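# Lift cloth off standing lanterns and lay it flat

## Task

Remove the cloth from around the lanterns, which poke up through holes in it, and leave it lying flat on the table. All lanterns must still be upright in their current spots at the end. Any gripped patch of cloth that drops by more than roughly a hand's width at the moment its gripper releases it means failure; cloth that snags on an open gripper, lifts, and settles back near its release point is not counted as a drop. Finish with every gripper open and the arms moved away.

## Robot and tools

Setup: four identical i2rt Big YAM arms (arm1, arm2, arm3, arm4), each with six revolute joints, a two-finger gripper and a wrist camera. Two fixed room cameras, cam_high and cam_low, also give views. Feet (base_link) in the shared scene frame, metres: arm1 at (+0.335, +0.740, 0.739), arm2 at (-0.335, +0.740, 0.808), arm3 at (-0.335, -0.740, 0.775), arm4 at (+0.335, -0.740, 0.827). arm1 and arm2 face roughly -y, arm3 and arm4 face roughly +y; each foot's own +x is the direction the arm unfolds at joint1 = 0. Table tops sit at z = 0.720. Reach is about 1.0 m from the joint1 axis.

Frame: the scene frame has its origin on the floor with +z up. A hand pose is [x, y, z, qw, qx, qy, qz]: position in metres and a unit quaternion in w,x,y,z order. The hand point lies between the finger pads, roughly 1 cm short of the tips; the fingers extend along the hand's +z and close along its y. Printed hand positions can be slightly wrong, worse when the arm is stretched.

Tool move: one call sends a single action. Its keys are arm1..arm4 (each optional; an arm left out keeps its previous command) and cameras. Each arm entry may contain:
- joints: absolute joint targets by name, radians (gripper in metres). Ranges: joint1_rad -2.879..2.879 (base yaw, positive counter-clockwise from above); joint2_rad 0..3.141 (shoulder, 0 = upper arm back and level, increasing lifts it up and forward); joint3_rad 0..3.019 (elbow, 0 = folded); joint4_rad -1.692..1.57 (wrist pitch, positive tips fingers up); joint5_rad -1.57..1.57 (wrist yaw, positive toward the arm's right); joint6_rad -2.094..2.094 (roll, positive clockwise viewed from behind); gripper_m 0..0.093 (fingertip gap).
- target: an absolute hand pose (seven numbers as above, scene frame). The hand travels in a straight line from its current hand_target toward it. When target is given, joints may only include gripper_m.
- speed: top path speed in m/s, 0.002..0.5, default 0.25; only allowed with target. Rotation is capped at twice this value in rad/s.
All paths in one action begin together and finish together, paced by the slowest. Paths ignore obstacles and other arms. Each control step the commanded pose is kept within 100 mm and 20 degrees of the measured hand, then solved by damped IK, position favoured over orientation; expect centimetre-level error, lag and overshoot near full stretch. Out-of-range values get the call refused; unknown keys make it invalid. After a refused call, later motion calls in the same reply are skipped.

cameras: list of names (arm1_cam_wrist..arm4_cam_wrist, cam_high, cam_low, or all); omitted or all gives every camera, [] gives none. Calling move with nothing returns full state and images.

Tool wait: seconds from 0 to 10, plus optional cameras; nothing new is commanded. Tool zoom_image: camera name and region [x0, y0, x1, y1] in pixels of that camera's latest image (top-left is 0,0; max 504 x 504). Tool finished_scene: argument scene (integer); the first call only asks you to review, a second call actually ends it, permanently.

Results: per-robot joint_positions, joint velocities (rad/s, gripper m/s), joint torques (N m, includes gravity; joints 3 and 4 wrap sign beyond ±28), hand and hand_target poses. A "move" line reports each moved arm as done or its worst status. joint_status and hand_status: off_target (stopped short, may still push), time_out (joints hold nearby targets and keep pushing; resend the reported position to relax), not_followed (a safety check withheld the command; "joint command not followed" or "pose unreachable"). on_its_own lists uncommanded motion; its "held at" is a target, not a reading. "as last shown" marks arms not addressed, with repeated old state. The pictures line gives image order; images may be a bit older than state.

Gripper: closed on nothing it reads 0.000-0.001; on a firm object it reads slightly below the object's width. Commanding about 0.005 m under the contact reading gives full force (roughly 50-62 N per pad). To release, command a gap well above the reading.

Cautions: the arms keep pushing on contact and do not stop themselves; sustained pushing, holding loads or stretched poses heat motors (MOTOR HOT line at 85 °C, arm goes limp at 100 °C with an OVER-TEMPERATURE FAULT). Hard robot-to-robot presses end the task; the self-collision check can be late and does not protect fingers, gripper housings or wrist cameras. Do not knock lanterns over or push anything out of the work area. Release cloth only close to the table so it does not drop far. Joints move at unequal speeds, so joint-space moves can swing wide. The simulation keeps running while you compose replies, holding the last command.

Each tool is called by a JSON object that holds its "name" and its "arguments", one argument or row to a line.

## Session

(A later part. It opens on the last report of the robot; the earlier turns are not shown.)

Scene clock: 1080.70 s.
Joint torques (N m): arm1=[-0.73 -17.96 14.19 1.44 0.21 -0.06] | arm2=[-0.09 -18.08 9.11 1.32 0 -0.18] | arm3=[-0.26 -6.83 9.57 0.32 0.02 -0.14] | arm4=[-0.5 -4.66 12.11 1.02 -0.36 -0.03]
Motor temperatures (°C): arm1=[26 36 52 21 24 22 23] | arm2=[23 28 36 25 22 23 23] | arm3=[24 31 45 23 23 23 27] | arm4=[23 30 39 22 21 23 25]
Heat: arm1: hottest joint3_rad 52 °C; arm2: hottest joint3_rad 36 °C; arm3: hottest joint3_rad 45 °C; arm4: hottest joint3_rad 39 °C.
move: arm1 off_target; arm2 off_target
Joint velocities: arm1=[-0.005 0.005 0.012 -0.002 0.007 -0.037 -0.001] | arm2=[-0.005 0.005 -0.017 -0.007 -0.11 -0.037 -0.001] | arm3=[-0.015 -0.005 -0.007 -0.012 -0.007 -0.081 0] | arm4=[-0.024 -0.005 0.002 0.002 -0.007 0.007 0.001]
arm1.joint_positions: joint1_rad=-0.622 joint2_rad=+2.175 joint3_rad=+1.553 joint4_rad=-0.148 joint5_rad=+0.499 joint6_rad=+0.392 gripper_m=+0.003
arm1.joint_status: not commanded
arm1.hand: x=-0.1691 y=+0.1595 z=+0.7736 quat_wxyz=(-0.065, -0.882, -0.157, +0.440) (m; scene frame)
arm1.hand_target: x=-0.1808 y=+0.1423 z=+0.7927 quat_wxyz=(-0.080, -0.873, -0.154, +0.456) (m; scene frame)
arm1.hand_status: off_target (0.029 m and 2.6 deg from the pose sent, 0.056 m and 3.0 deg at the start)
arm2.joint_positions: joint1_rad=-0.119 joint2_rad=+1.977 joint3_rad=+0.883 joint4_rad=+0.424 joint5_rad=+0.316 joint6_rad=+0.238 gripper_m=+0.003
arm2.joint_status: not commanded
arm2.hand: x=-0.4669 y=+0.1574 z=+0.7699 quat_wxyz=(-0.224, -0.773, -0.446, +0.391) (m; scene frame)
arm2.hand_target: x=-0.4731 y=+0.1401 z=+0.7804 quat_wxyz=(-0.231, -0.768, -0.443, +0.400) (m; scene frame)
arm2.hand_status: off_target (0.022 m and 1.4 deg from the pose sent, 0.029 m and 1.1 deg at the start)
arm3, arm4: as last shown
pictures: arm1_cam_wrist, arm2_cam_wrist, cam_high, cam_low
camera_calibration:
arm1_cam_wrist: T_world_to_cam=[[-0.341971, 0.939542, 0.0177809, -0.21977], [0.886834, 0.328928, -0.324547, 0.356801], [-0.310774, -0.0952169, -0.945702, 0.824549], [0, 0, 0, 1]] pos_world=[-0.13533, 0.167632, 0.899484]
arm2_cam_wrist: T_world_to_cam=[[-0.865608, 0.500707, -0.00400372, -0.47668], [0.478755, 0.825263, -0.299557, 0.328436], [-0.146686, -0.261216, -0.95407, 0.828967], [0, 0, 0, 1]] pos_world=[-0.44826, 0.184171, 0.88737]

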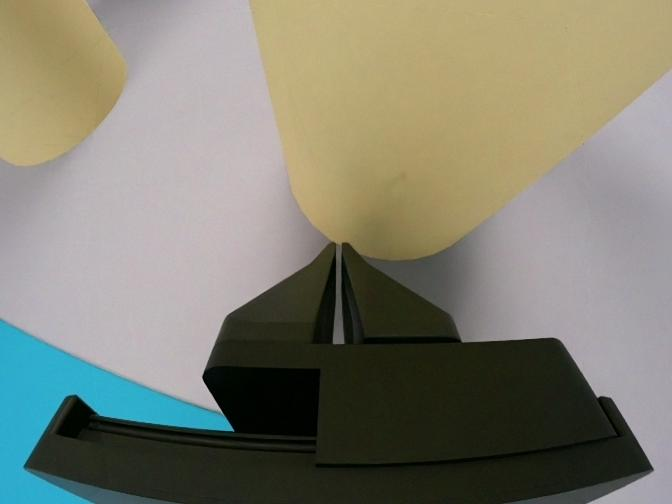

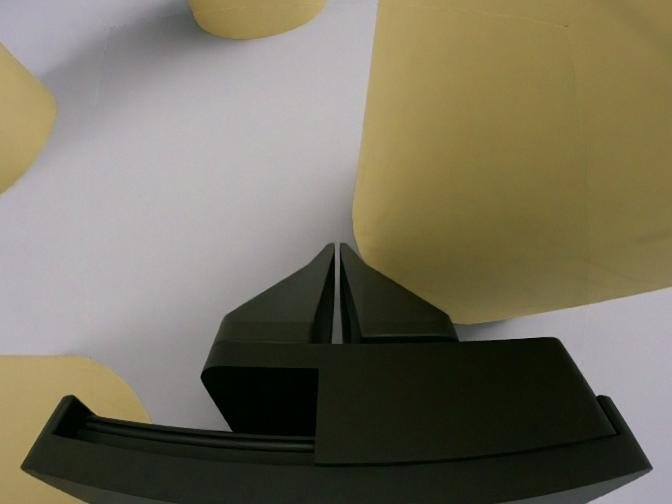

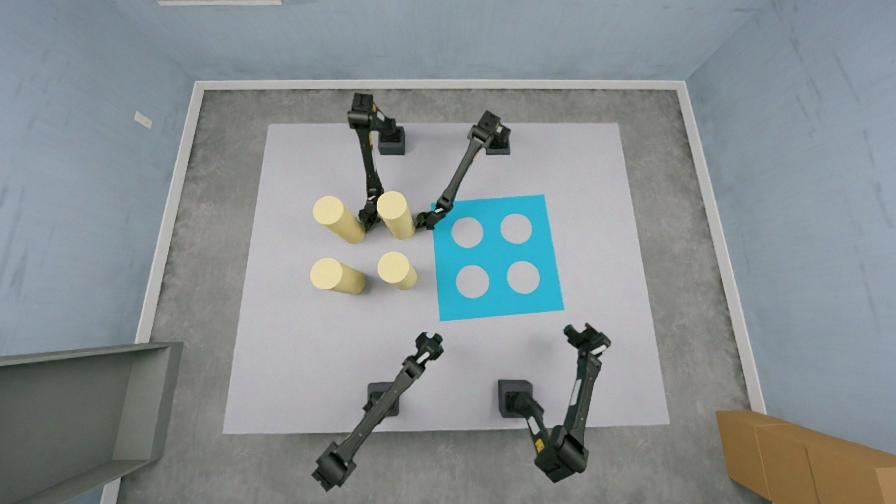

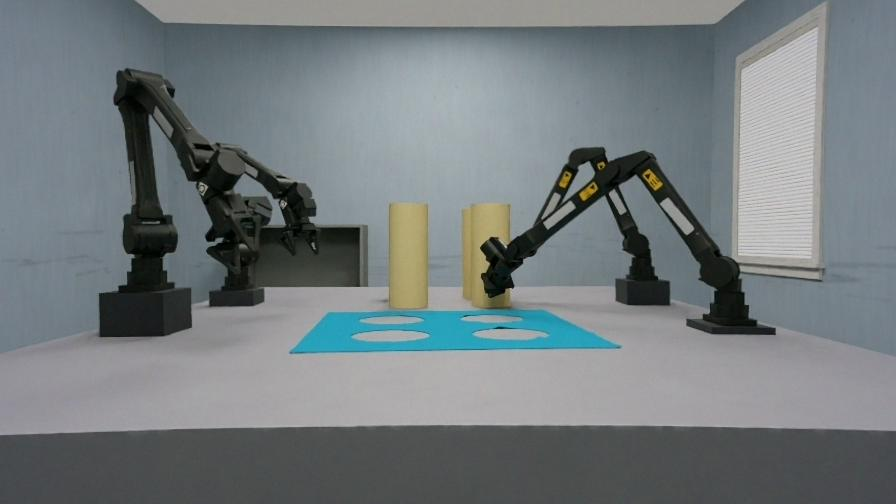

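{"name": "move", "arguments": {
  "cameras": ["cam_high", "arm1_cam_wrist", "arm2_cam_wrist"]
}}

Scene clock: 1091.53 s.
Joint torques (N m): arm1=[-1.03 -18.2 14.06 1.47 0.23 -0.07] | arm2=[-0.15 -18.14 9.06 1.29 0 -0.18] | arm3=[-0.21 -6.71 9.55 0.29 0.01 -0.14] | arm4=[-0.5 -4.66 12.12 1.02 -0.35 -0.03]
Motor temperatures (°C): arm1=[26 35 51 21 24 22 23] | arm2=[23 28 36 25 22 23 23] | arm3=[24 31 45 23 23 23 27] | arm4=[23 30 39 22 21 23 25]
Heat: arm1: hottest joint3_rad 51 °C; arm2: hottest joint3_rad 36 °C; arm3: hottest joint3_rad 45 °C; arm4: hottest joint3_rad 39 °C.
Joint velocities: arm1=[-0.015 -0.005 0.002 -0.007 -0.095 -0.095 -0.001] | arm2=[-0.015 -0.005 -0.012 0.007 -0.022 -0.022 0.001] | arm3=[-0.005 -0.024 -0.007 -0.002 -0.037 -0.007 0] | arm4=[-0.005 0.005 -0.002 -0.012 -0.022 -0.037 0]
arm1.joint_positions: joint1_rad=-0.622 joint2_rad=+2.175 joint3_rad=+1.553 joint4_rad=-0.148 joint5_rad=+0.499 joint6_rad=+0.391 gripper_m=+0.003
arm1.joint_status: not commanded
arm1.hand: x=-0.1691 y=+0.1595 z=+0.7736 quat_wxyz=(-0.065, -0.882, -0.157, +0.440) (m; scene frame)
arm1.hand_target: x=-0.1808 y=+0.1423 z=+0.7927 quat_wxyz=(-0.080, -0.873, -0.154, +0.456) (m; scene frame)
arm1.hand_status: off_target (0.029 m and 2.6 deg from the pose sent, 0.056 m and 3.0 deg at the start)
arm2.joint_positions: joint1_rad=-0.119 joint2_rad=+1.977 joint3_rad=+0.883 joint4_rad=+0.424 joint5_rad=+0.316 joint6_rad=+0.237 gripper_m=+0.003
arm2.joint_status: not commanded
arm2.hand: x=-0.4669 y=+0.1574 z=+0.7699 quat_wxyz=(-0.223, -0.773, -0.447, +0.391) (m; scene frame)
arm2.hand_target: x=-0.4732 y=+0.1401 z=+0.7804 quat_wxyz=(-0.231, -0.768, -0.443, +0.400) (m; scene frame)
arm2.hand_status: off_target (0.022 m and 1.4 deg from the pose sent, 0.029 m and 1.1 deg at the start)
arm3.joint_positions: joint1_rad=-0.759 joint2_rad=+1.178 joint3_rad=+0.758 joint4_rad=-0.662 joint5_rad=-0.045 joint6_rad=+0.028 gripper_m=+0.085
arm3.joint_status: not commanded
arm3.hand: x=-0.0750 y=-0.4333 z=+0.9130 quat_wxyz=(-0.214, +0.392, -0.886, -0.124) (m; scene frame)
arm3.hand_target: x=-0.0677 y=-0.4280 z=+0.9280 quat_wxyz=(-0.225, +0.394, -0.882, -0.128) (m; scene frame)
arm3.hand_status: not commanded
arm4.joint_positions: joint1_rad=-0.734 joint2_rad=+1.370 joint3_rad=+0.768 joint4_rad=-0.384 joint5_rad=-0.106 joint6_rad=-1.577 gripper_m=+0.085
arm4.joint_status: not commanded
arm4.hand: x=+0.6444 y=-0.3956 z=+0.9234 quat_wxyz=(-0.289, +0.892, -0.342, +0.059) (m; scene frame)
arm4.hand_target: x=+0.6548 y=-0.3918 z=+0.9318 quat_wxyz=(-0.294, +0.891, -0.340, +0.063) (m; scene frame)
arm4.hand_status: not commanded
pictures: arm1_cam_wrist, arm2_cam_wrist, cam_high
camera_calibration:
arm1_cam_wrist: T_world_to_cam=[[-0.3424, 0.939374, 0.0183886, -0.220286], [0.88662, 0.329524, -0.324528, 0.356655], [-0.310913, -0.0948148, -0.945697, 0.824457], [0, 0, 0, 1]] pos_world=[-0.135309, 0.167575, 0.899482]
arm2_cam_wrist: T_world_to_cam=[[-0.865836, 0.500316, -0.00338978, -0.477198], [0.478223, 0.825572, -0.299556, 0.328137], [-0.147074, -0.260987, -0.954073, 0.828752], [0, 0, 0, 1]] pos_world=[-0.44821, 0.184143, 0.887368]

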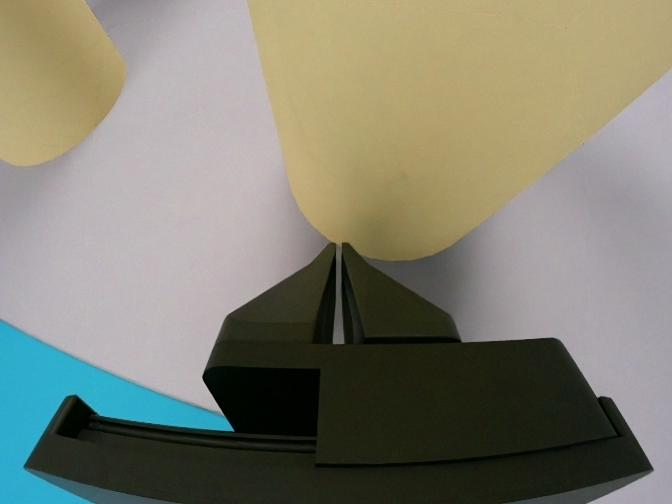

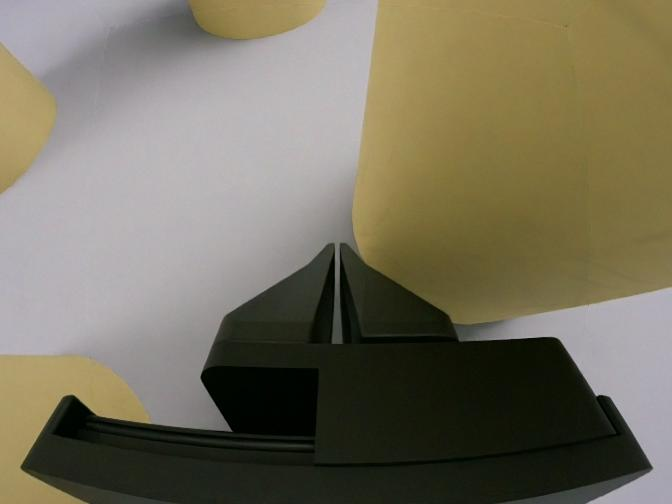

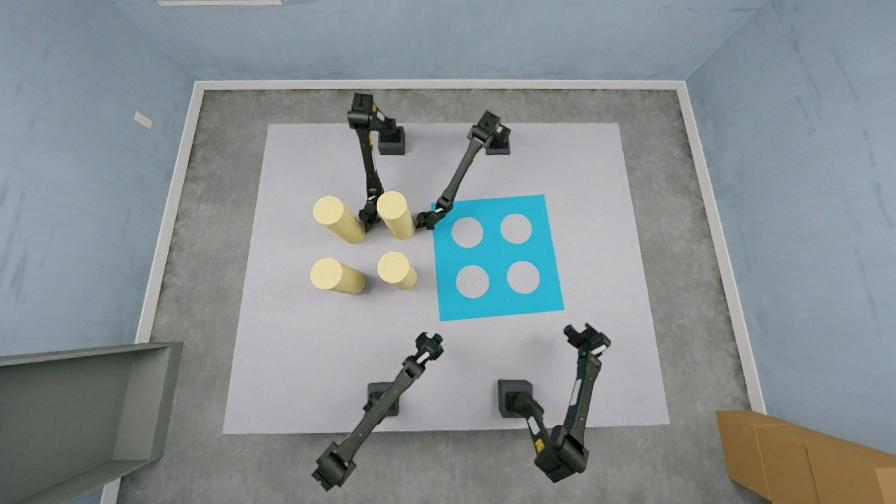

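{"name": "move", "arguments": {
  "arm1": {"target": [-0.190, 0.141, 0.792, 0.080182, 0.873536, 0.154028, -0.454734], "speed": 0.03},
  "arm2": {"target": [-0.481, 0.139, 0.78, 0.230875, 0.768172, 0.443506, -0.399886], "speed": 0.03},
  "cameras": ["cam_high", "arm1_cam_wrist", "arm2_cam_wrist"]
}}

{"name": "zoom_image", "arguments": {
  "camera": "cam_high",
  "region": [370, 186, 426, 242]
}}

{"name": "zoom_image", "arguments": {
  "camera": "cam_high",
  "region": [306, 190, 374, 258]
}}

Scene clock: 1105.67 s.
Joint torques (N m): arm1=[-1.79 -17.61 14.22 1.32 0.22 -0.04] | arm2=[-0.09 -17.85 9.37 1.4 0 -0.18] | arm3=[-0.21 -6.65 9.55 0.34 0.01 -0.14] | arm4=[-0.56 -4.66 12.11 1.02 -0.36 -0.03]
Motor temperatures (°C): arm1=[26 34 51 21 24 22 23] | arm2=[23 28 36 25 22 23 23] | arm3=[24 31 45 23 23 23 27] | arm4=[23 30 39 22 21 23 25]
Heat: arm1: hottest joint3_rad 51 °C; arm2: hottest joint3_rad 36 °C; arm3: hottest joint3_rad 45 °C; arm4: hottest joint3_rad 39 °C.
move: arm1 off_target; arm2 off_target
Joint velocities: arm1=[-0.015 0.005 -0.007 0.007 0.11 0.007 0] | arm2=[-0.005 0.005 -0.012 -0.007 -0.051 -0.022 -0.001] | arm3=[-0.005 -0.005 0.012 -0.002 -0.007 -0.051 0] | arm4=[-0.024 -0.015 -0.007 -0.007 -0.022 0.007 0]
arm1.joint_positions: joint1_rad=-0.626 joint2_rad=+2.183 joint3_rad=+1.572 joint4_rad=-0.148 joint5_rad=+0.492 joint6_rad=+0.384 gripper_m=+0.003
arm1.joint_status: not commanded
arm1.hand: x=-0.1742 y=+0.1550 z=+0.7765 quat_wxyz=(-0.069, -0.880, -0.158, +0.442) (m; scene frame)
arm1.hand_target: x=-0.1888 y=+0.1423 z=+0.7923 quat_wxyz=(-0.080, -0.873, -0.154, +0.455) (m; scene frame)
arm1.hand_status: off_target (0.026 m and 2.1 deg from the pose sent, 0.033 m and 2.6 deg at the start)
arm2.joint_positions: joint1_rad=-0.134 joint2_rad=+1.977 joint3_rad=+0.883 joint4_rad=+0.424 joint5_rad=+0.303 joint6_rad=+0.228 gripper_m=+0.003
arm2.joint_status: not commanded
arm2.hand: x=-0.4737 y=+0.1586 z=+0.7695 quat_wxyz=(-0.223, -0.773, -0.447, +0.390) (m; scene frame)
arm2.hand_target: x=-0.4811 y=+0.1401 z=+0.7804 quat_wxyz=(-0.231, -0.768, -0.443, +0.400) (m; scene frame)
arm2.hand_status: off_target (0.023 m and 1.6 deg from the pose sent, 0.025 m and 1.4 deg at the start)
arm3, arm4: as last shown
pictures: arm1_cam_wrist, arm2_cam_wrist, cam_high
camera_calibration:
arm1_cam_wrist: T_world_to_cam=[[-0.347712, 0.937512, 0.0129203, -0.214208], [0.883374, 0.332189, -0.330606, 0.367308], [-0.314239, -0.103542, -0.94368, 0.824428], [0, 0, 0, 1]] pos_world=[-0.139886, 0.16417, 0.902198]
arm2_cam_wrist: T_world_to_cam=[[-0.866253, 0.499594, -0.00340058, -0.483767], [0.477995, 0.826783, -0.296565, 0.327646], [-0.14535, -0.258525, -0.955007, 0.828799], [0, 0, 0, 1]] pos_world=[-0.455212, 0.18506, 0.887032]

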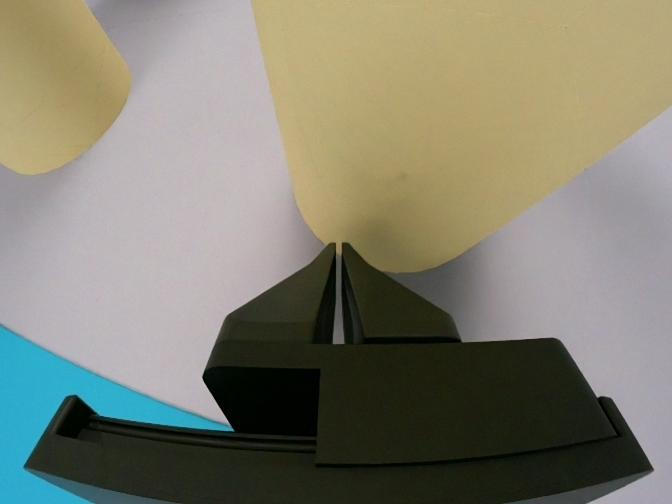

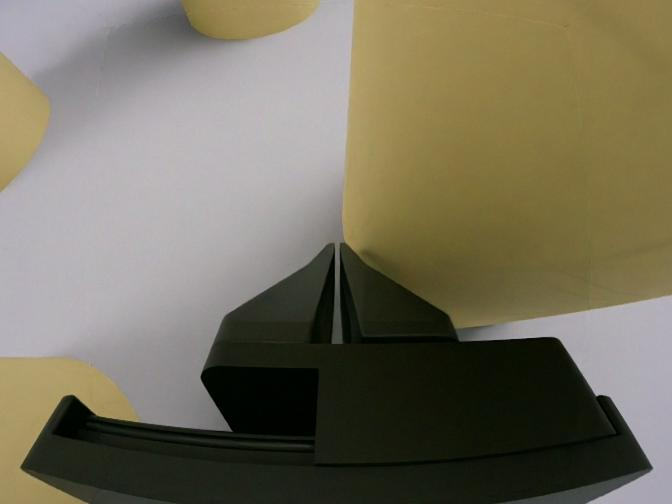

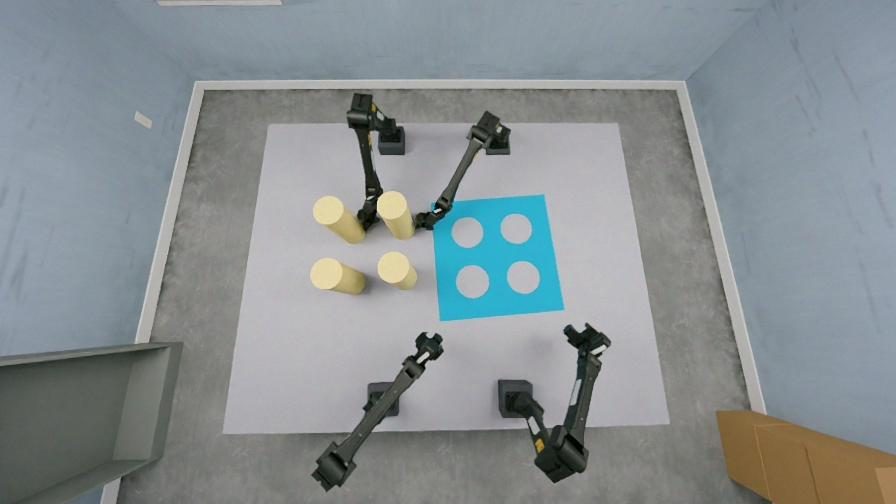

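Scaled by 9.000.

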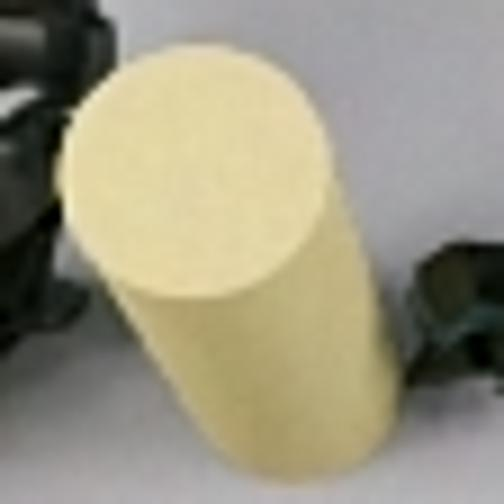

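Scaled by 7.412.

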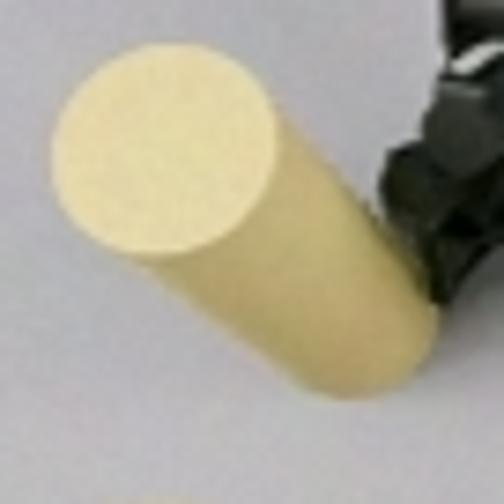

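{"name": "move", "arguments": {
  "arm1": {"target": [-0.197, 0.141, 0.792, 0.080182, 0.873536, 0.154028, -0.454734], "speed": 0.03},
  "arm2": {"target": [-0.487, 0.139, 0.78, 0.230875, 0.768172, 0.443506, -0.399886], "speed": 0.03},
  "cameras": ["cam_high", "arm1_cam_wrist", "arm2_cam_wrist"]
}}

{"name": "zoom_image", "arguments": {
  "camera": "cam_high",
  "region": [370, 186, 426, 242]
}}

{"name": "zoom_image", "arguments": {
  "camera": "cam_high",
  "region": [306, 190, 374, 258]
}}

Scene clock: 1109.23 s.
Joint torques (N m): arm1=[-1.85 -18.14 14.28 1.14 0.21 -0.06] | arm2=[-0.21 -17.85 9.54 1.44 -0.01 -0.17] | arm3=[-0.26 -6.77 9.52 0.38 0.01 -0.15] | arm4=[-0.56 -4.66 12.12 1.02 -0.36 -0.03]
Motor temperatures (°C): arm1=[26 34 51 21 24 22 23] | arm2=[23 28 36 25 22 23 23] | arm3=[24 31 45 23 23 23 27] | arm4=[23 30 39 22 21 23 25]
Heat: arm1: hottest joint3_rad 51 °C; arm2: hottest joint3_rad 36 °C; arm3: hottest joint3_rad 45 °C; arm4: hottest joint3_rad 39 °C.
move: arm1 off_target; arm2 off_target
Joint velocities: arm1=[-0.005 -0.005 -0.012 -0.002 0.007 -0.051 -0.001] | arm2=[-0.015 -0.005 0.017 0.002 -0.037 -0.066 0] | arm3=[0.005 -0.015 -0.007 -0.002 -0.081 0.066 0.001] | arm4=[-0.005 -0.005 -0.017 -0.012 -0.051 -0.066 0]
arm1.joint_positions: joint1_rad=-0.634 joint2_rad=+2.192 joint3_rad=+1.588 joint4_rad=-0.148 joint5_rad=+0.485 joint6_rad=+0.379 gripper_m=+0.003
arm1.joint_status: not commanded
arm1.hand: x=-0.1816 y=+0.1544 z=+0.7772 quat_wxyz=(-0.071, -0.880, -0.157, +0.443) (m; scene frame)
arm1.hand_target: x=-0.1961 y=+0.1422 z=+0.7927 quat_wxyz=(-0.080, -0.873, -0.154, +0.456) (m; scene frame)
arm1.hand_status: off_target (0.025 m and 1.8 deg from the pose sent, 0.031 m and 2.1 deg at the start)
arm2.joint_positions: joint1_rad=-0.146 joint2_rad=+1.977 joint3_rad=+0.883 joint4_rad=+0.424 joint5_rad=+0.293 joint6_rad=+0.220 gripper_m=+0.003
arm2.joint_status: not commanded
arm2.hand: x=-0.4788 y=+0.1596 z=+0.7691 quat_wxyz=(-0.222, -0.773, -0.448, +0.389) (m; scene frame)
arm2.hand_target: x=-0.4870 y=+0.1402 z=+0.7805 quat_wxyz=(-0.231, -0.768, -0.444, +0.400) (m; scene frame)
arm2.hand_status: off_target (0.025 m and 1.8 deg from the pose sent, 0.026 m and 1.6 deg at the start)
arm3, arm4: as last shown
pictures: arm1_cam_wrist, arm2_cam_wrist, cam_high
camera_calibration:
arm1_cam_wrist: T_world_to_cam=[[-0.347399, 0.937669, 0.00949232, -0.213584], [0.882883, 0.330478, -0.333619, 0.376822], [-0.315961, -0.107518, -0.94266, 0.82222], [0, 0, 0, 1]] pos_world=[-0.147099, 0.164143, 0.902816]
arm2_cam_wrist: T_world_to_cam=[[-0.866794, 0.498659, -0.00270883, -0.489317], [0.477251, 0.82798, -0.294415, 0.326978], [-0.14457, -0.25649, -0.955674, 0.828575], [0, 0, 0, 1]] pos_world=[-0.4604, 0.185793, 0.886789]

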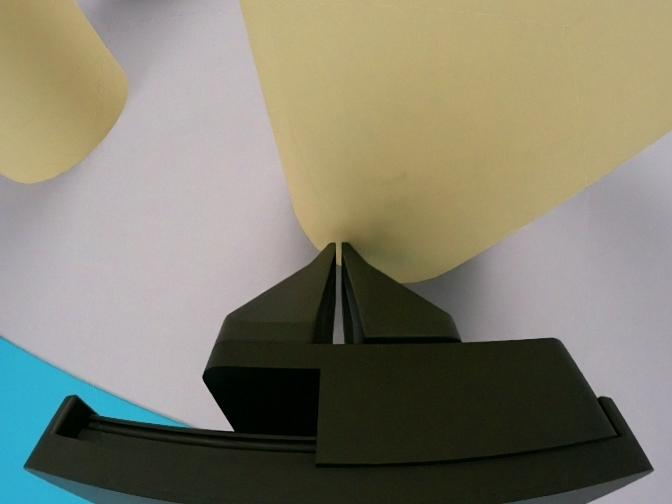

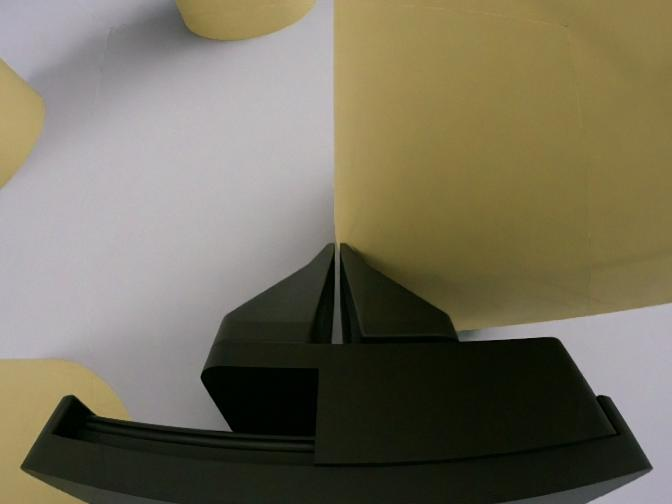

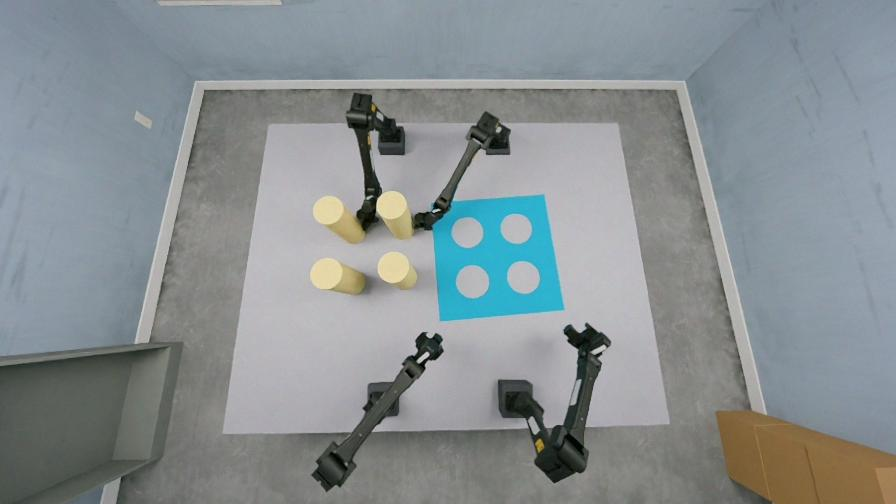

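Scaled by 9.000.

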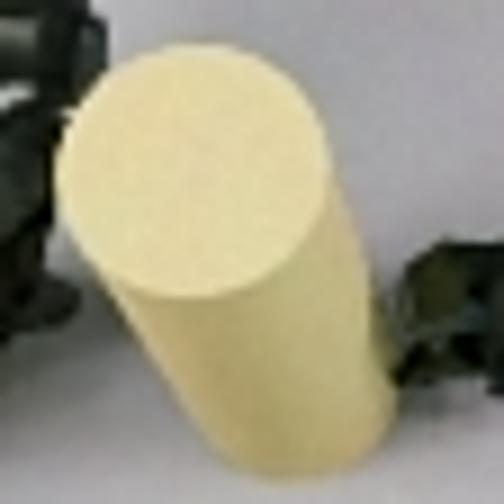

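Scaled by 7.412.

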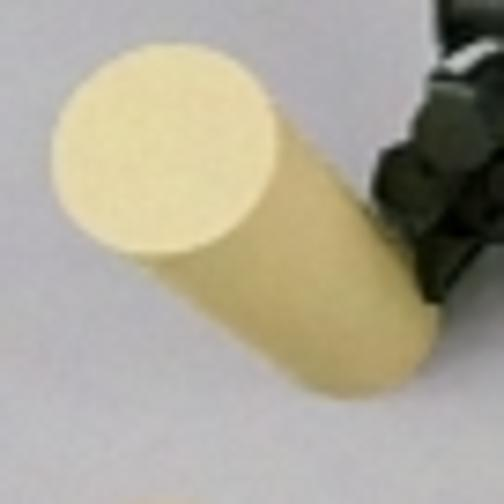

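{"name": "move", "arguments": {
  "arm1": {"target": [-0.201, 0.141, 0.792, 0.080182, 0.873536, 0.154028, -0.454734], "speed": 0.03},
  "arm2": {"target": [-0.493, 0.139, 0.78, 0.230875, 0.768172, 0.443506, -0.399886], "speed": 0.03},
  "cameras": ["cam_high", "arm1_cam_wrist", "arm2_cam_wrist"]
}}

{"name": "zoom_image", "arguments": {
  "camera": "cam_high",
  "region": [370, 186, 426, 242]
}}

{"name": "zoom_image", "arguments": {
  "camera": "cam_high",
  "region": [306, 190, 374, 258]
}}

Scene clock: 1113.33 s.
Joint torques (N m): arm1=[-1.49 -17.14 14.24 0.98 0.2 -0.03] | arm2=[-0.26 -17.67 9.18 1.48 0 -0.2] | arm3=[-0.32 -6.71 9.61 0.28 0.02 -0.14] | arm4=[-0.5 -4.66 12.12 1.02 -0.35 -0.03]
Motor temperatures (°C): arm1=[26 35 51 21 24 22 23] | arm2=[23 28 37 25 22 23 23] | arm3=[24 31 45 23 23 23 27] | arm4=[23 30 40 22 21 23 25]
Heat: arm1: hottest joint3_rad 51 °C; arm2: hottest joint3_rad 37 °C; arm3: hottest joint3_rad 45 °C; arm4: hottest joint3_rad 40 °C.
move: arm1 off_target; arm2 off_target
Joint velocities: arm1=[-0.005 -0.015 -0.002 -0.007 -0.037 -0.081 0] | arm2=[-0.015 -0.005 -0.007 -0.007 -0.007 -0.051 0] | arm3=[0.005 -0.005 0.002 -0.012 0.037 -0.007 0] | arm4=[-0.015 -0.005 0.007 -0.007 -0.037 0.037 0]
arm1.joint_positions: joint1_rad=-0.637 joint2_rad=+2.198 joint3_rad=+1.597 joint4_rad=-0.148 joint5_rad=+0.482 joint6_rad=+0.375 gripper_m=+0.003
arm1.joint_status: not commanded
arm1.hand: x=-0.1846 y=+0.1535 z=+0.7768 quat_wxyz=(-0.071, -0.879, -0.158, +0.444) (m; scene frame)
arm1.hand_target: x=-0.2000 y=+0.1424 z=+0.7923 quat_wxyz=(-0.080, -0.873, -0.154, +0.455) (m; scene frame)
arm1.hand_status: off_target (0.026 m and 1.8 deg from the pose sent, 0.028 m and 1.8 deg at the start)
arm2.joint_positions: joint1_rad=-0.157 joint2_rad=+1.977 joint3_rad=+0.891 joint4_rad=+0.424 joint5_rad=+0.283 joint6_rad=+0.212 gripper_m=+0.003
arm2.joint_status: not commanded
arm2.hand: x=-0.4844 y=+0.1566 z=+0.7719 quat_wxyz=(-0.225, -0.772, -0.447, +0.391) (m; scene frame)
arm2.hand_target: x=-0.4932 y=+0.1401 z=+0.7802 quat_wxyz=(-0.231, -0.768, -0.443, +0.400) (m; scene frame)
arm2.hand_status: off_target (0.021 m and 1.4 deg from the pose sent, 0.027 m and 1.8 deg at the start)
arm3, arm4: as last shown
pictures: arm1_cam_wrist, arm2_cam_wrist, cam_high
camera_calibration:
arm1_cam_wrist: T_world_to_cam=[[-0.34904, 0.937063, 0.00911502, -0.213638], [0.882083, 0.331814, -0.334408, 0.379845], [-0.316386, -0.108682, -0.942384, 0.820639], [0, 0, 0, 1]] pos_world=[-0.149985, 0.163342, 0.902328]
arm2_cam_wrist: T_world_to_cam=[[-0.867305, 0.497745, -0.005551, -0.490516], [0.476291, 0.826579, -0.299857, 0.336926], [-0.144664, -0.262712, -0.953968, 0.829217], [0, 0, 0, 1]] pos_world=[-0.465944, 0.183501, 0.889354]

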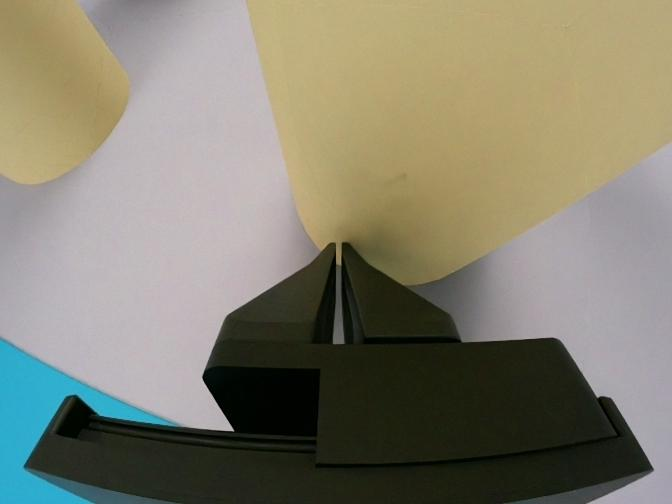

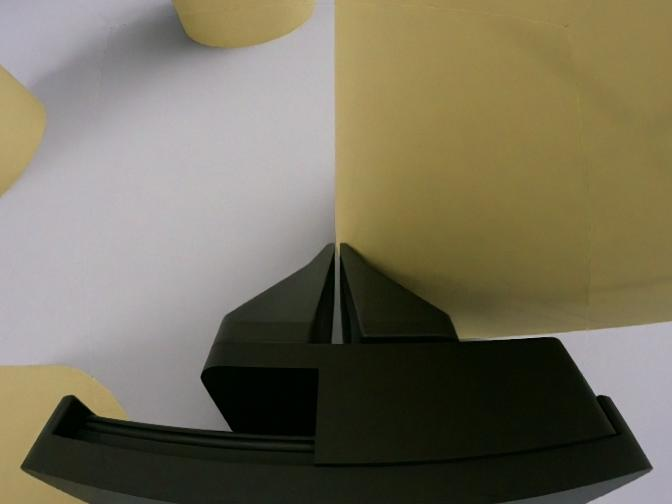

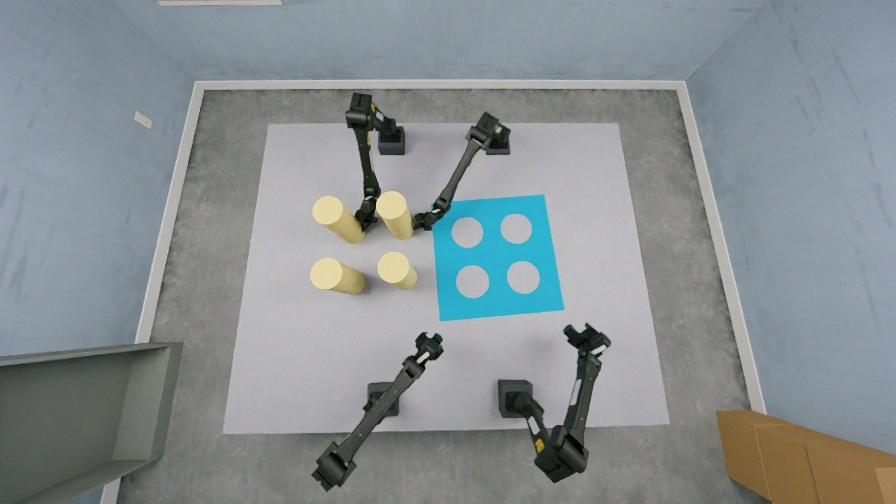

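Scaled by 9.000.

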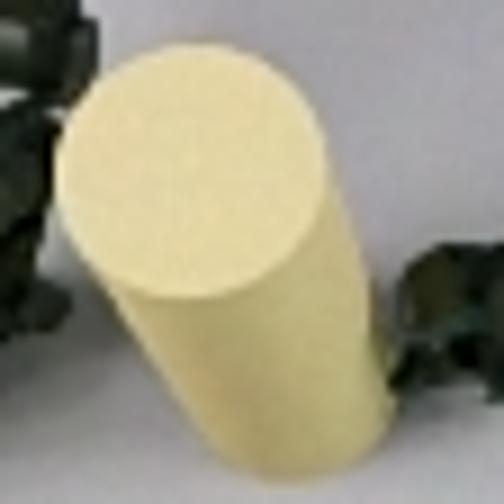

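Scaled by 7.412.

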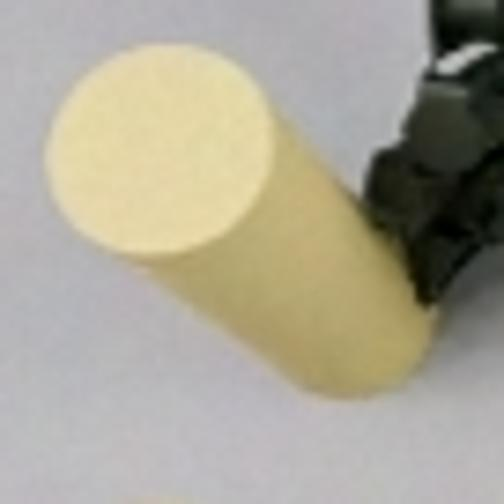

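{"name": "zoom_image", "arguments": {
  "camera": "cam_high",
  "region": [370, 186, 398, 214]
}}

{"name": "zoom_image", "arguments": {
  "camera": "cam_high",
  "region": [394, 214, 422, 242]
}}

Scaled by 18.000.

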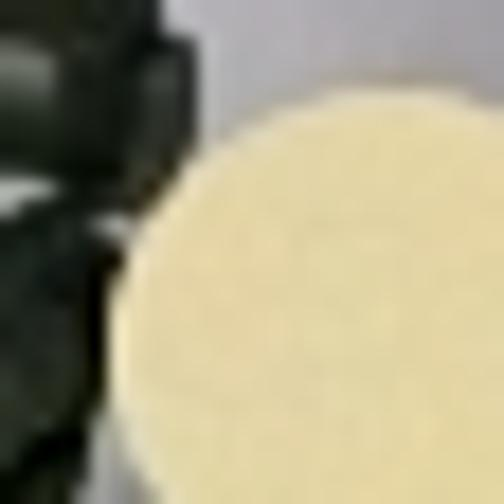

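Scaled by 18.000.

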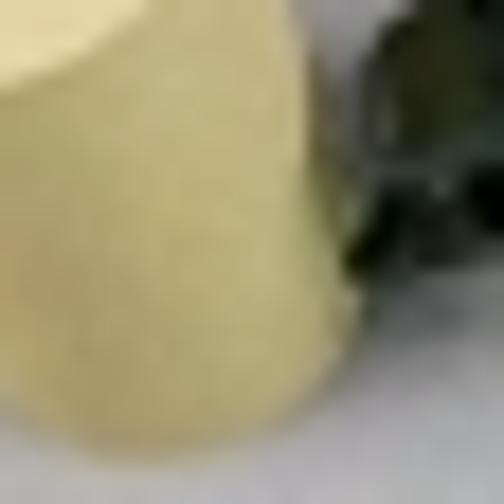

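{"name": "move", "arguments": {
  "arm1": {"target": [-0.204, 0.141, 0.792, 0.080182, 0.873536, 0.154028, -0.454734], "speed": 0.03},
  "arm2": {"target": [-0.497, 0.139, 0.78, 0.230875, 0.768172, 0.443506, -0.399886], "speed": 0.03},
  "cameras": ["cam_high", "arm1_cam_wrist", "arm2_cam_wrist"]
}}

{"name": "zoom_image", "arguments": {
  "camera": "cam_high",
  "region": [370, 186, 426, 242]
}}

{"name": "zoom_image", "arguments": {
  "camera": "cam_high",
  "region": [306, 190, 374, 258]
}}

Scene clock: 1121.37 s.
Joint torques (N m): arm1=[-1.79 -18.37 14.32 0.94 0.22 -0.09] | arm2=[-0.44 -17.67 9.37 1.51 0 -0.2] | arm3=[-0.32 -6.65 9.55 0.31 0.01 -0.14] | arm4=[-0.56 -4.66 12.12 1.02 -0.35 -0.03]
Motor temperatures (°C): arm1=[26 35 50 21 24 22 23] | arm2=[23 28 36 25 22 23 23] | arm3=[24 31 45 23 23 23 27] | arm4=[23 30 40 22 21 23 25]
Heat: arm1: hottest joint3_rad 50 °C; arm2: hottest joint3_rad 36 °C; arm3: hottest joint3_rad 45 °C; arm4: hottest joint3_rad 40 °C.
move: arm1 off_target; arm2 off_target
Joint velocities: arm1=[-0.015 -0.005 -0.002 -0.022 0.037 -0.051 0] | arm2=[-0.015 -0.005 -0.012 0.007 -0.066 -0.066 0] | arm3=[0.015 0.005 0.002 -0.007 -0.007 0.007 -0.001] | arm4=[0.005 -0.005 -0.007 -0.002 -0.11 -0.022 0]
arm1.joint_positions: joint1_rad=-0.641 joint2_rad=+2.202 joint3_rad=+1.604 joint4_rad=-0.149 joint5_rad=+0.479 joint6_rad=+0.373 gripper_m=+0.003
arm1.joint_status: not commanded
arm1.hand: x=-0.1876 y=+0.1531 z=+0.7771 quat_wxyz=(-0.072, -0.879, -0.157, +0.444) (m; scene frame)
arm1.hand_target: x=-0.2030 y=+0.1422 z=+0.7926 quat_wxyz=(-0.080, -0.873, -0.154, +0.455) (m; scene frame)
arm1.hand_status: off_target (0.025 m and 1.7 deg from the pose sent, 0.028 m and 1.8 deg at the start)
arm2.joint_positions: joint1_rad=-0.164 joint2_rad=+1.977 joint3_rad=+0.891 joint4_rad=+0.424 joint5_rad=+0.276 joint6_rad=+0.207 gripper_m=+0.003
arm2.joint_status: not commanded
arm2.hand: x=-0.4873 y=+0.1571 z=+0.7717 quat_wxyz=(-0.225, -0.772, -0.448, +0.390) (m; scene frame)
arm2.hand_target: x=-0.4969 y=+0.1401 z=+0.7804 quat_wxyz=(-0.231, -0.768, -0.444, +0.400) (m; scene frame)
arm2.hand_status: off_target (0.022 m and 1.5 deg from the pose sent, 0.023 m and 1.4 deg at the start)
arm3, arm4: as last shown
pictures: arm1_cam_wrist, arm2_cam_wrist, cam_high
camera_calibration:
arm1_cam_wrist: T_world_to_cam=[[-0.349218, 0.937006, 0.00815632, -0.213632], [0.882012, 0.331636, -0.334771, 0.382997], [-0.316387, -0.109714, -0.942264, 0.820017], [0, 0, 0, 1]] pos_world=[-0.15297, 0.163126, 0.902631]
arm2_cam_wrist: T_world_to_cam=[[-0.868151, 0.496273, -0.00521995, -0.493788], [0.47501, 0.827814, -0.298479, 0.335894], [-0.143806, -0.261604, -0.954402, 0.829335], [0, 0, 0, 1]] pos_world=[-0.468972, 0.183954, 0.889198]

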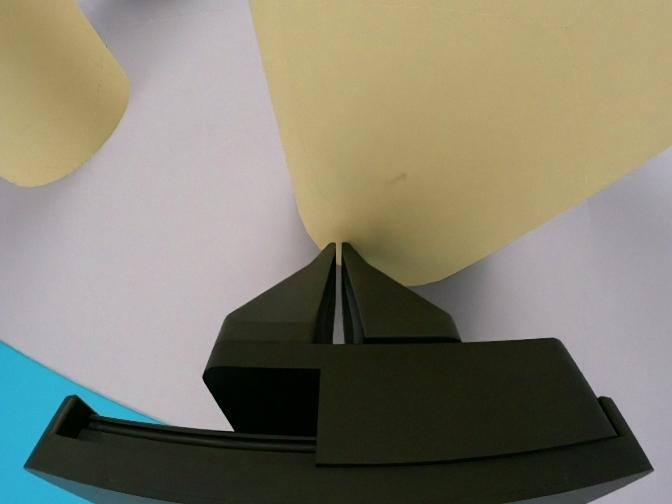

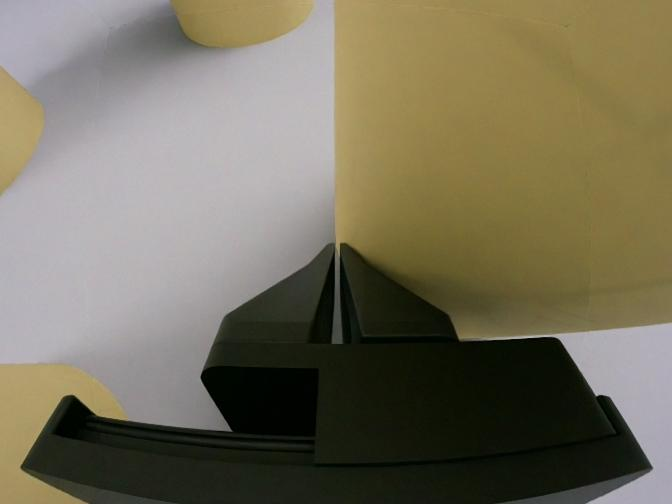

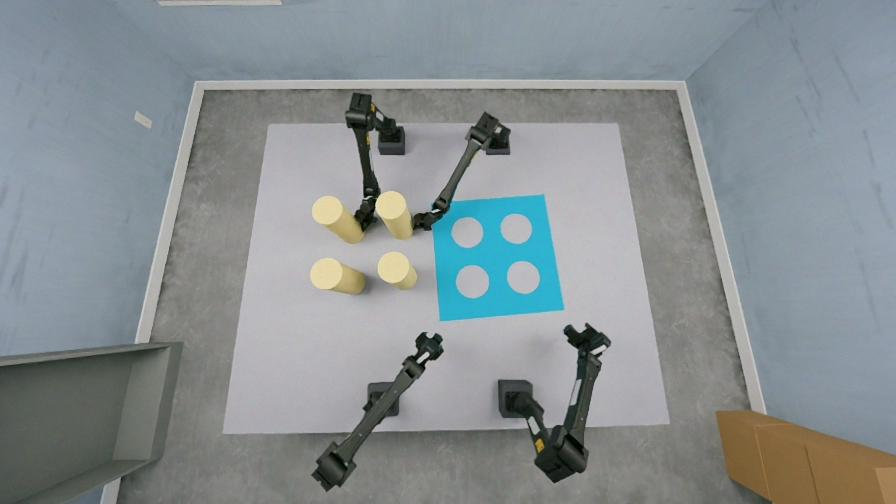

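Scaled by 9.000.

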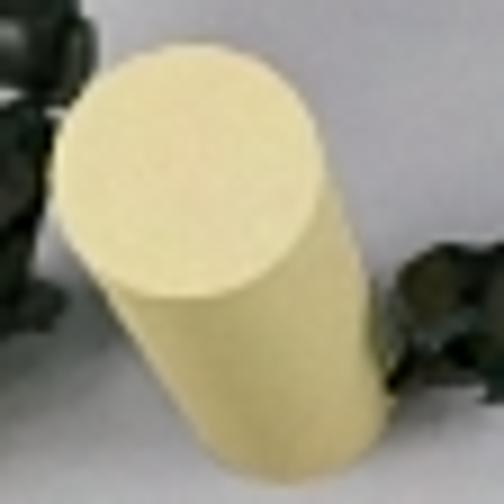

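Scaled by 7.412.

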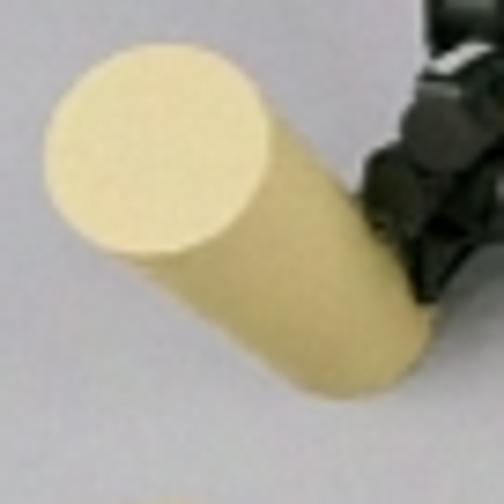

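{"name": "move", "arguments": {
  "arm1": {"target": [-0.207, 0.141, 0.792, 0.080182, 0.873536, 0.154028, -0.454734], "speed": 0.03},
  "arm2": {"target": [-0.501, 0.139, 0.78, 0.230875, 0.768172, 0.443506, -0.399886], "speed": 0.03},
  "cameras": ["cam_high", "arm1_cam_wrist", "arm2_cam_wrist"]
}}

{"name": "zoom_image", "arguments": {
  "camera": "cam_high",
  "region": [370, 186, 426, 242]
}}

{"name": "zoom_image", "arguments": {
  "camera": "cam_high",
  "region": [306, 190, 374, 258]
}}

Scene clock: 1143.07 s.
Joint torques (N m): arm1=[-1.79 -18.08 14.41 1.06 0.22 -0.06] | arm2=[-0.38 -17.55 9.55 1.5 -0.01 -0.21] | arm3=[-0.32 -6.77 9.55 0.32 0 -0.15] | arm4=[-0.56 -4.66 12.11 1.02 -0.35 -0.03]
Motor temperatures (°C): arm1=[26 37 53 21 24 22 23] | arm2=[22 28 36 25 22 23 22] | arm3=[24 31 45 23 23 23 27] | arm4=[23 30 40 22 21 23 25]
Heat: arm1: hottest joint3_rad 53 °C; arm2: hottest joint3_rad 36 °C; arm3: hottest joint3_rad 45 °C; arm4: hottest joint3_rad 40 °C.
move: arm1 off_target; arm2 off_target
Joint velocities: arm1=[-0.015 -0.005 -0.017 -0.002 -0.051 -0.007 -0.001] | arm2=[-0.005 -0.005 0.002 -0.012 -0.022 -0.051 -0.001] | arm3=[0.015 0.005 -0.002 -0.017 0.037 -0.11 -0.001] | arm4=[-0.005 -0.005 0.007 0.007 0.007 -0.066 0]
arm1.joint_positions: joint1_rad=-0.644 joint2_rad=+2.206 joint3_rad=+1.612 joint4_rad=-0.152 joint5_rad=+0.475 joint6_rad=+0.370 gripper_m=+0.003
arm1.joint_status: not commanded
arm1.hand: x=-0.1904 y=+0.1530 z=+0.7769 quat_wxyz=(-0.072, -0.879, -0.158, +0.444) (m; scene frame)
arm1.hand_target: x=-0.2058 y=+0.1422 z=+0.7922 quat_wxyz=(-0.080, -0.873, -0.155, +0.455) (m; scene frame)
arm1.hand_status: off_target (0.025 m and 1.8 deg from the pose sent, 0.027 m and 1.7 deg at the start)
arm2.joint_positions: joint1_rad=-0.173 joint2_rad=+1.977 joint3_rad=+0.891 joint4_rad=+0.424 joint5_rad=+0.269 joint6_rad=+0.202 gripper_m=+0.003
arm2.joint_status: not commanded
arm2.hand: x=-0.4914 y=+0.1581 z=+0.7713 quat_wxyz=(-0.224, -0.773, -0.448, +0.390) (m; scene frame)
arm2.hand_target: x=-0.5010 y=+0.1402 z=+0.7805 quat_wxyz=(-0.231, -0.768, -0.443, +0.400) (m; scene frame)
arm2.hand_status: off_target (0.023 m and 1.6 deg from the pose sent, 0.024 m and 1.5 deg at the start)
arm3, arm4: as last shown
pictures: arm1_cam_wrist, arm2_cam_wrist, cam_high
camera_calibration:
arm1_cam_wrist: T_world_to_cam=[[-0.349832, 0.936774, 0.00844727, -0.214797], [0.881941, 0.332368, -0.334233, 0.384941], [-0.315908, -0.109475, -0.942453, 0.819087], [0, 0, 0, 1]] pos_world=[-0.155881, 0.162944, 0.902425]
arm2_cam_wrist: T_world_to_cam=[[-0.867675, 0.497106, -0.00516332, -0.497771], [0.476032, 0.827808, -0.296864, 0.33615], [-0.143299, -0.260039, -0.954906, 0.829009], [0, 0, 0, 1]] pos_world=[-0.473125, 0.184752, 0.888846]

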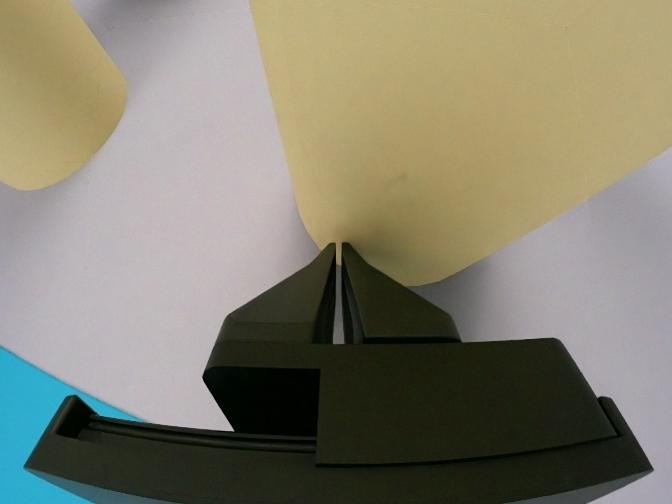

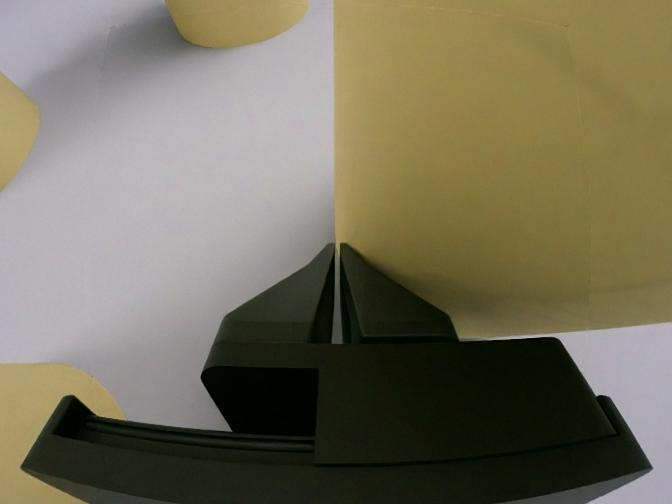

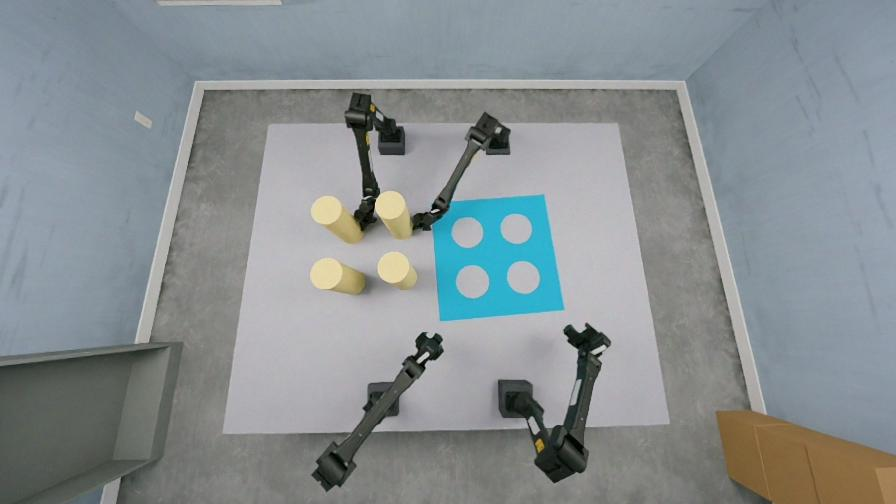

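Scaled by 9.000.

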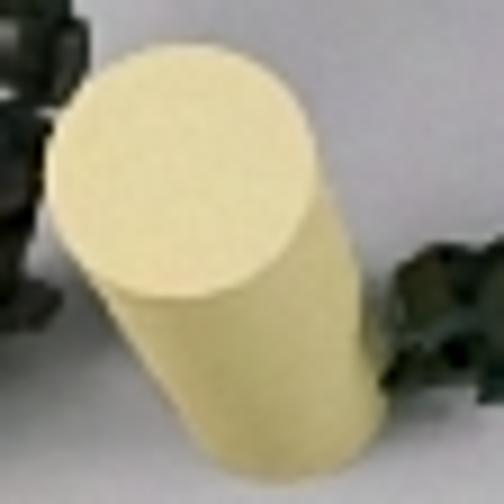

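Scaled by 7.412.

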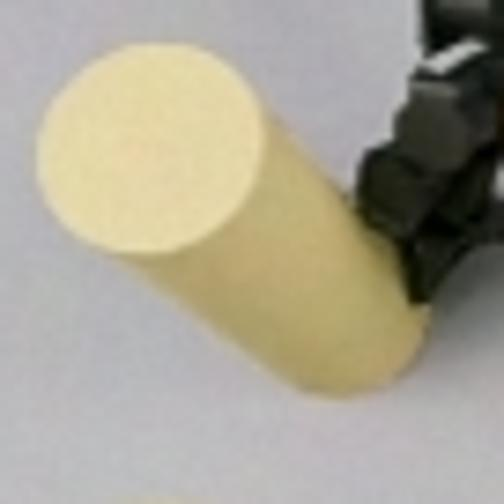

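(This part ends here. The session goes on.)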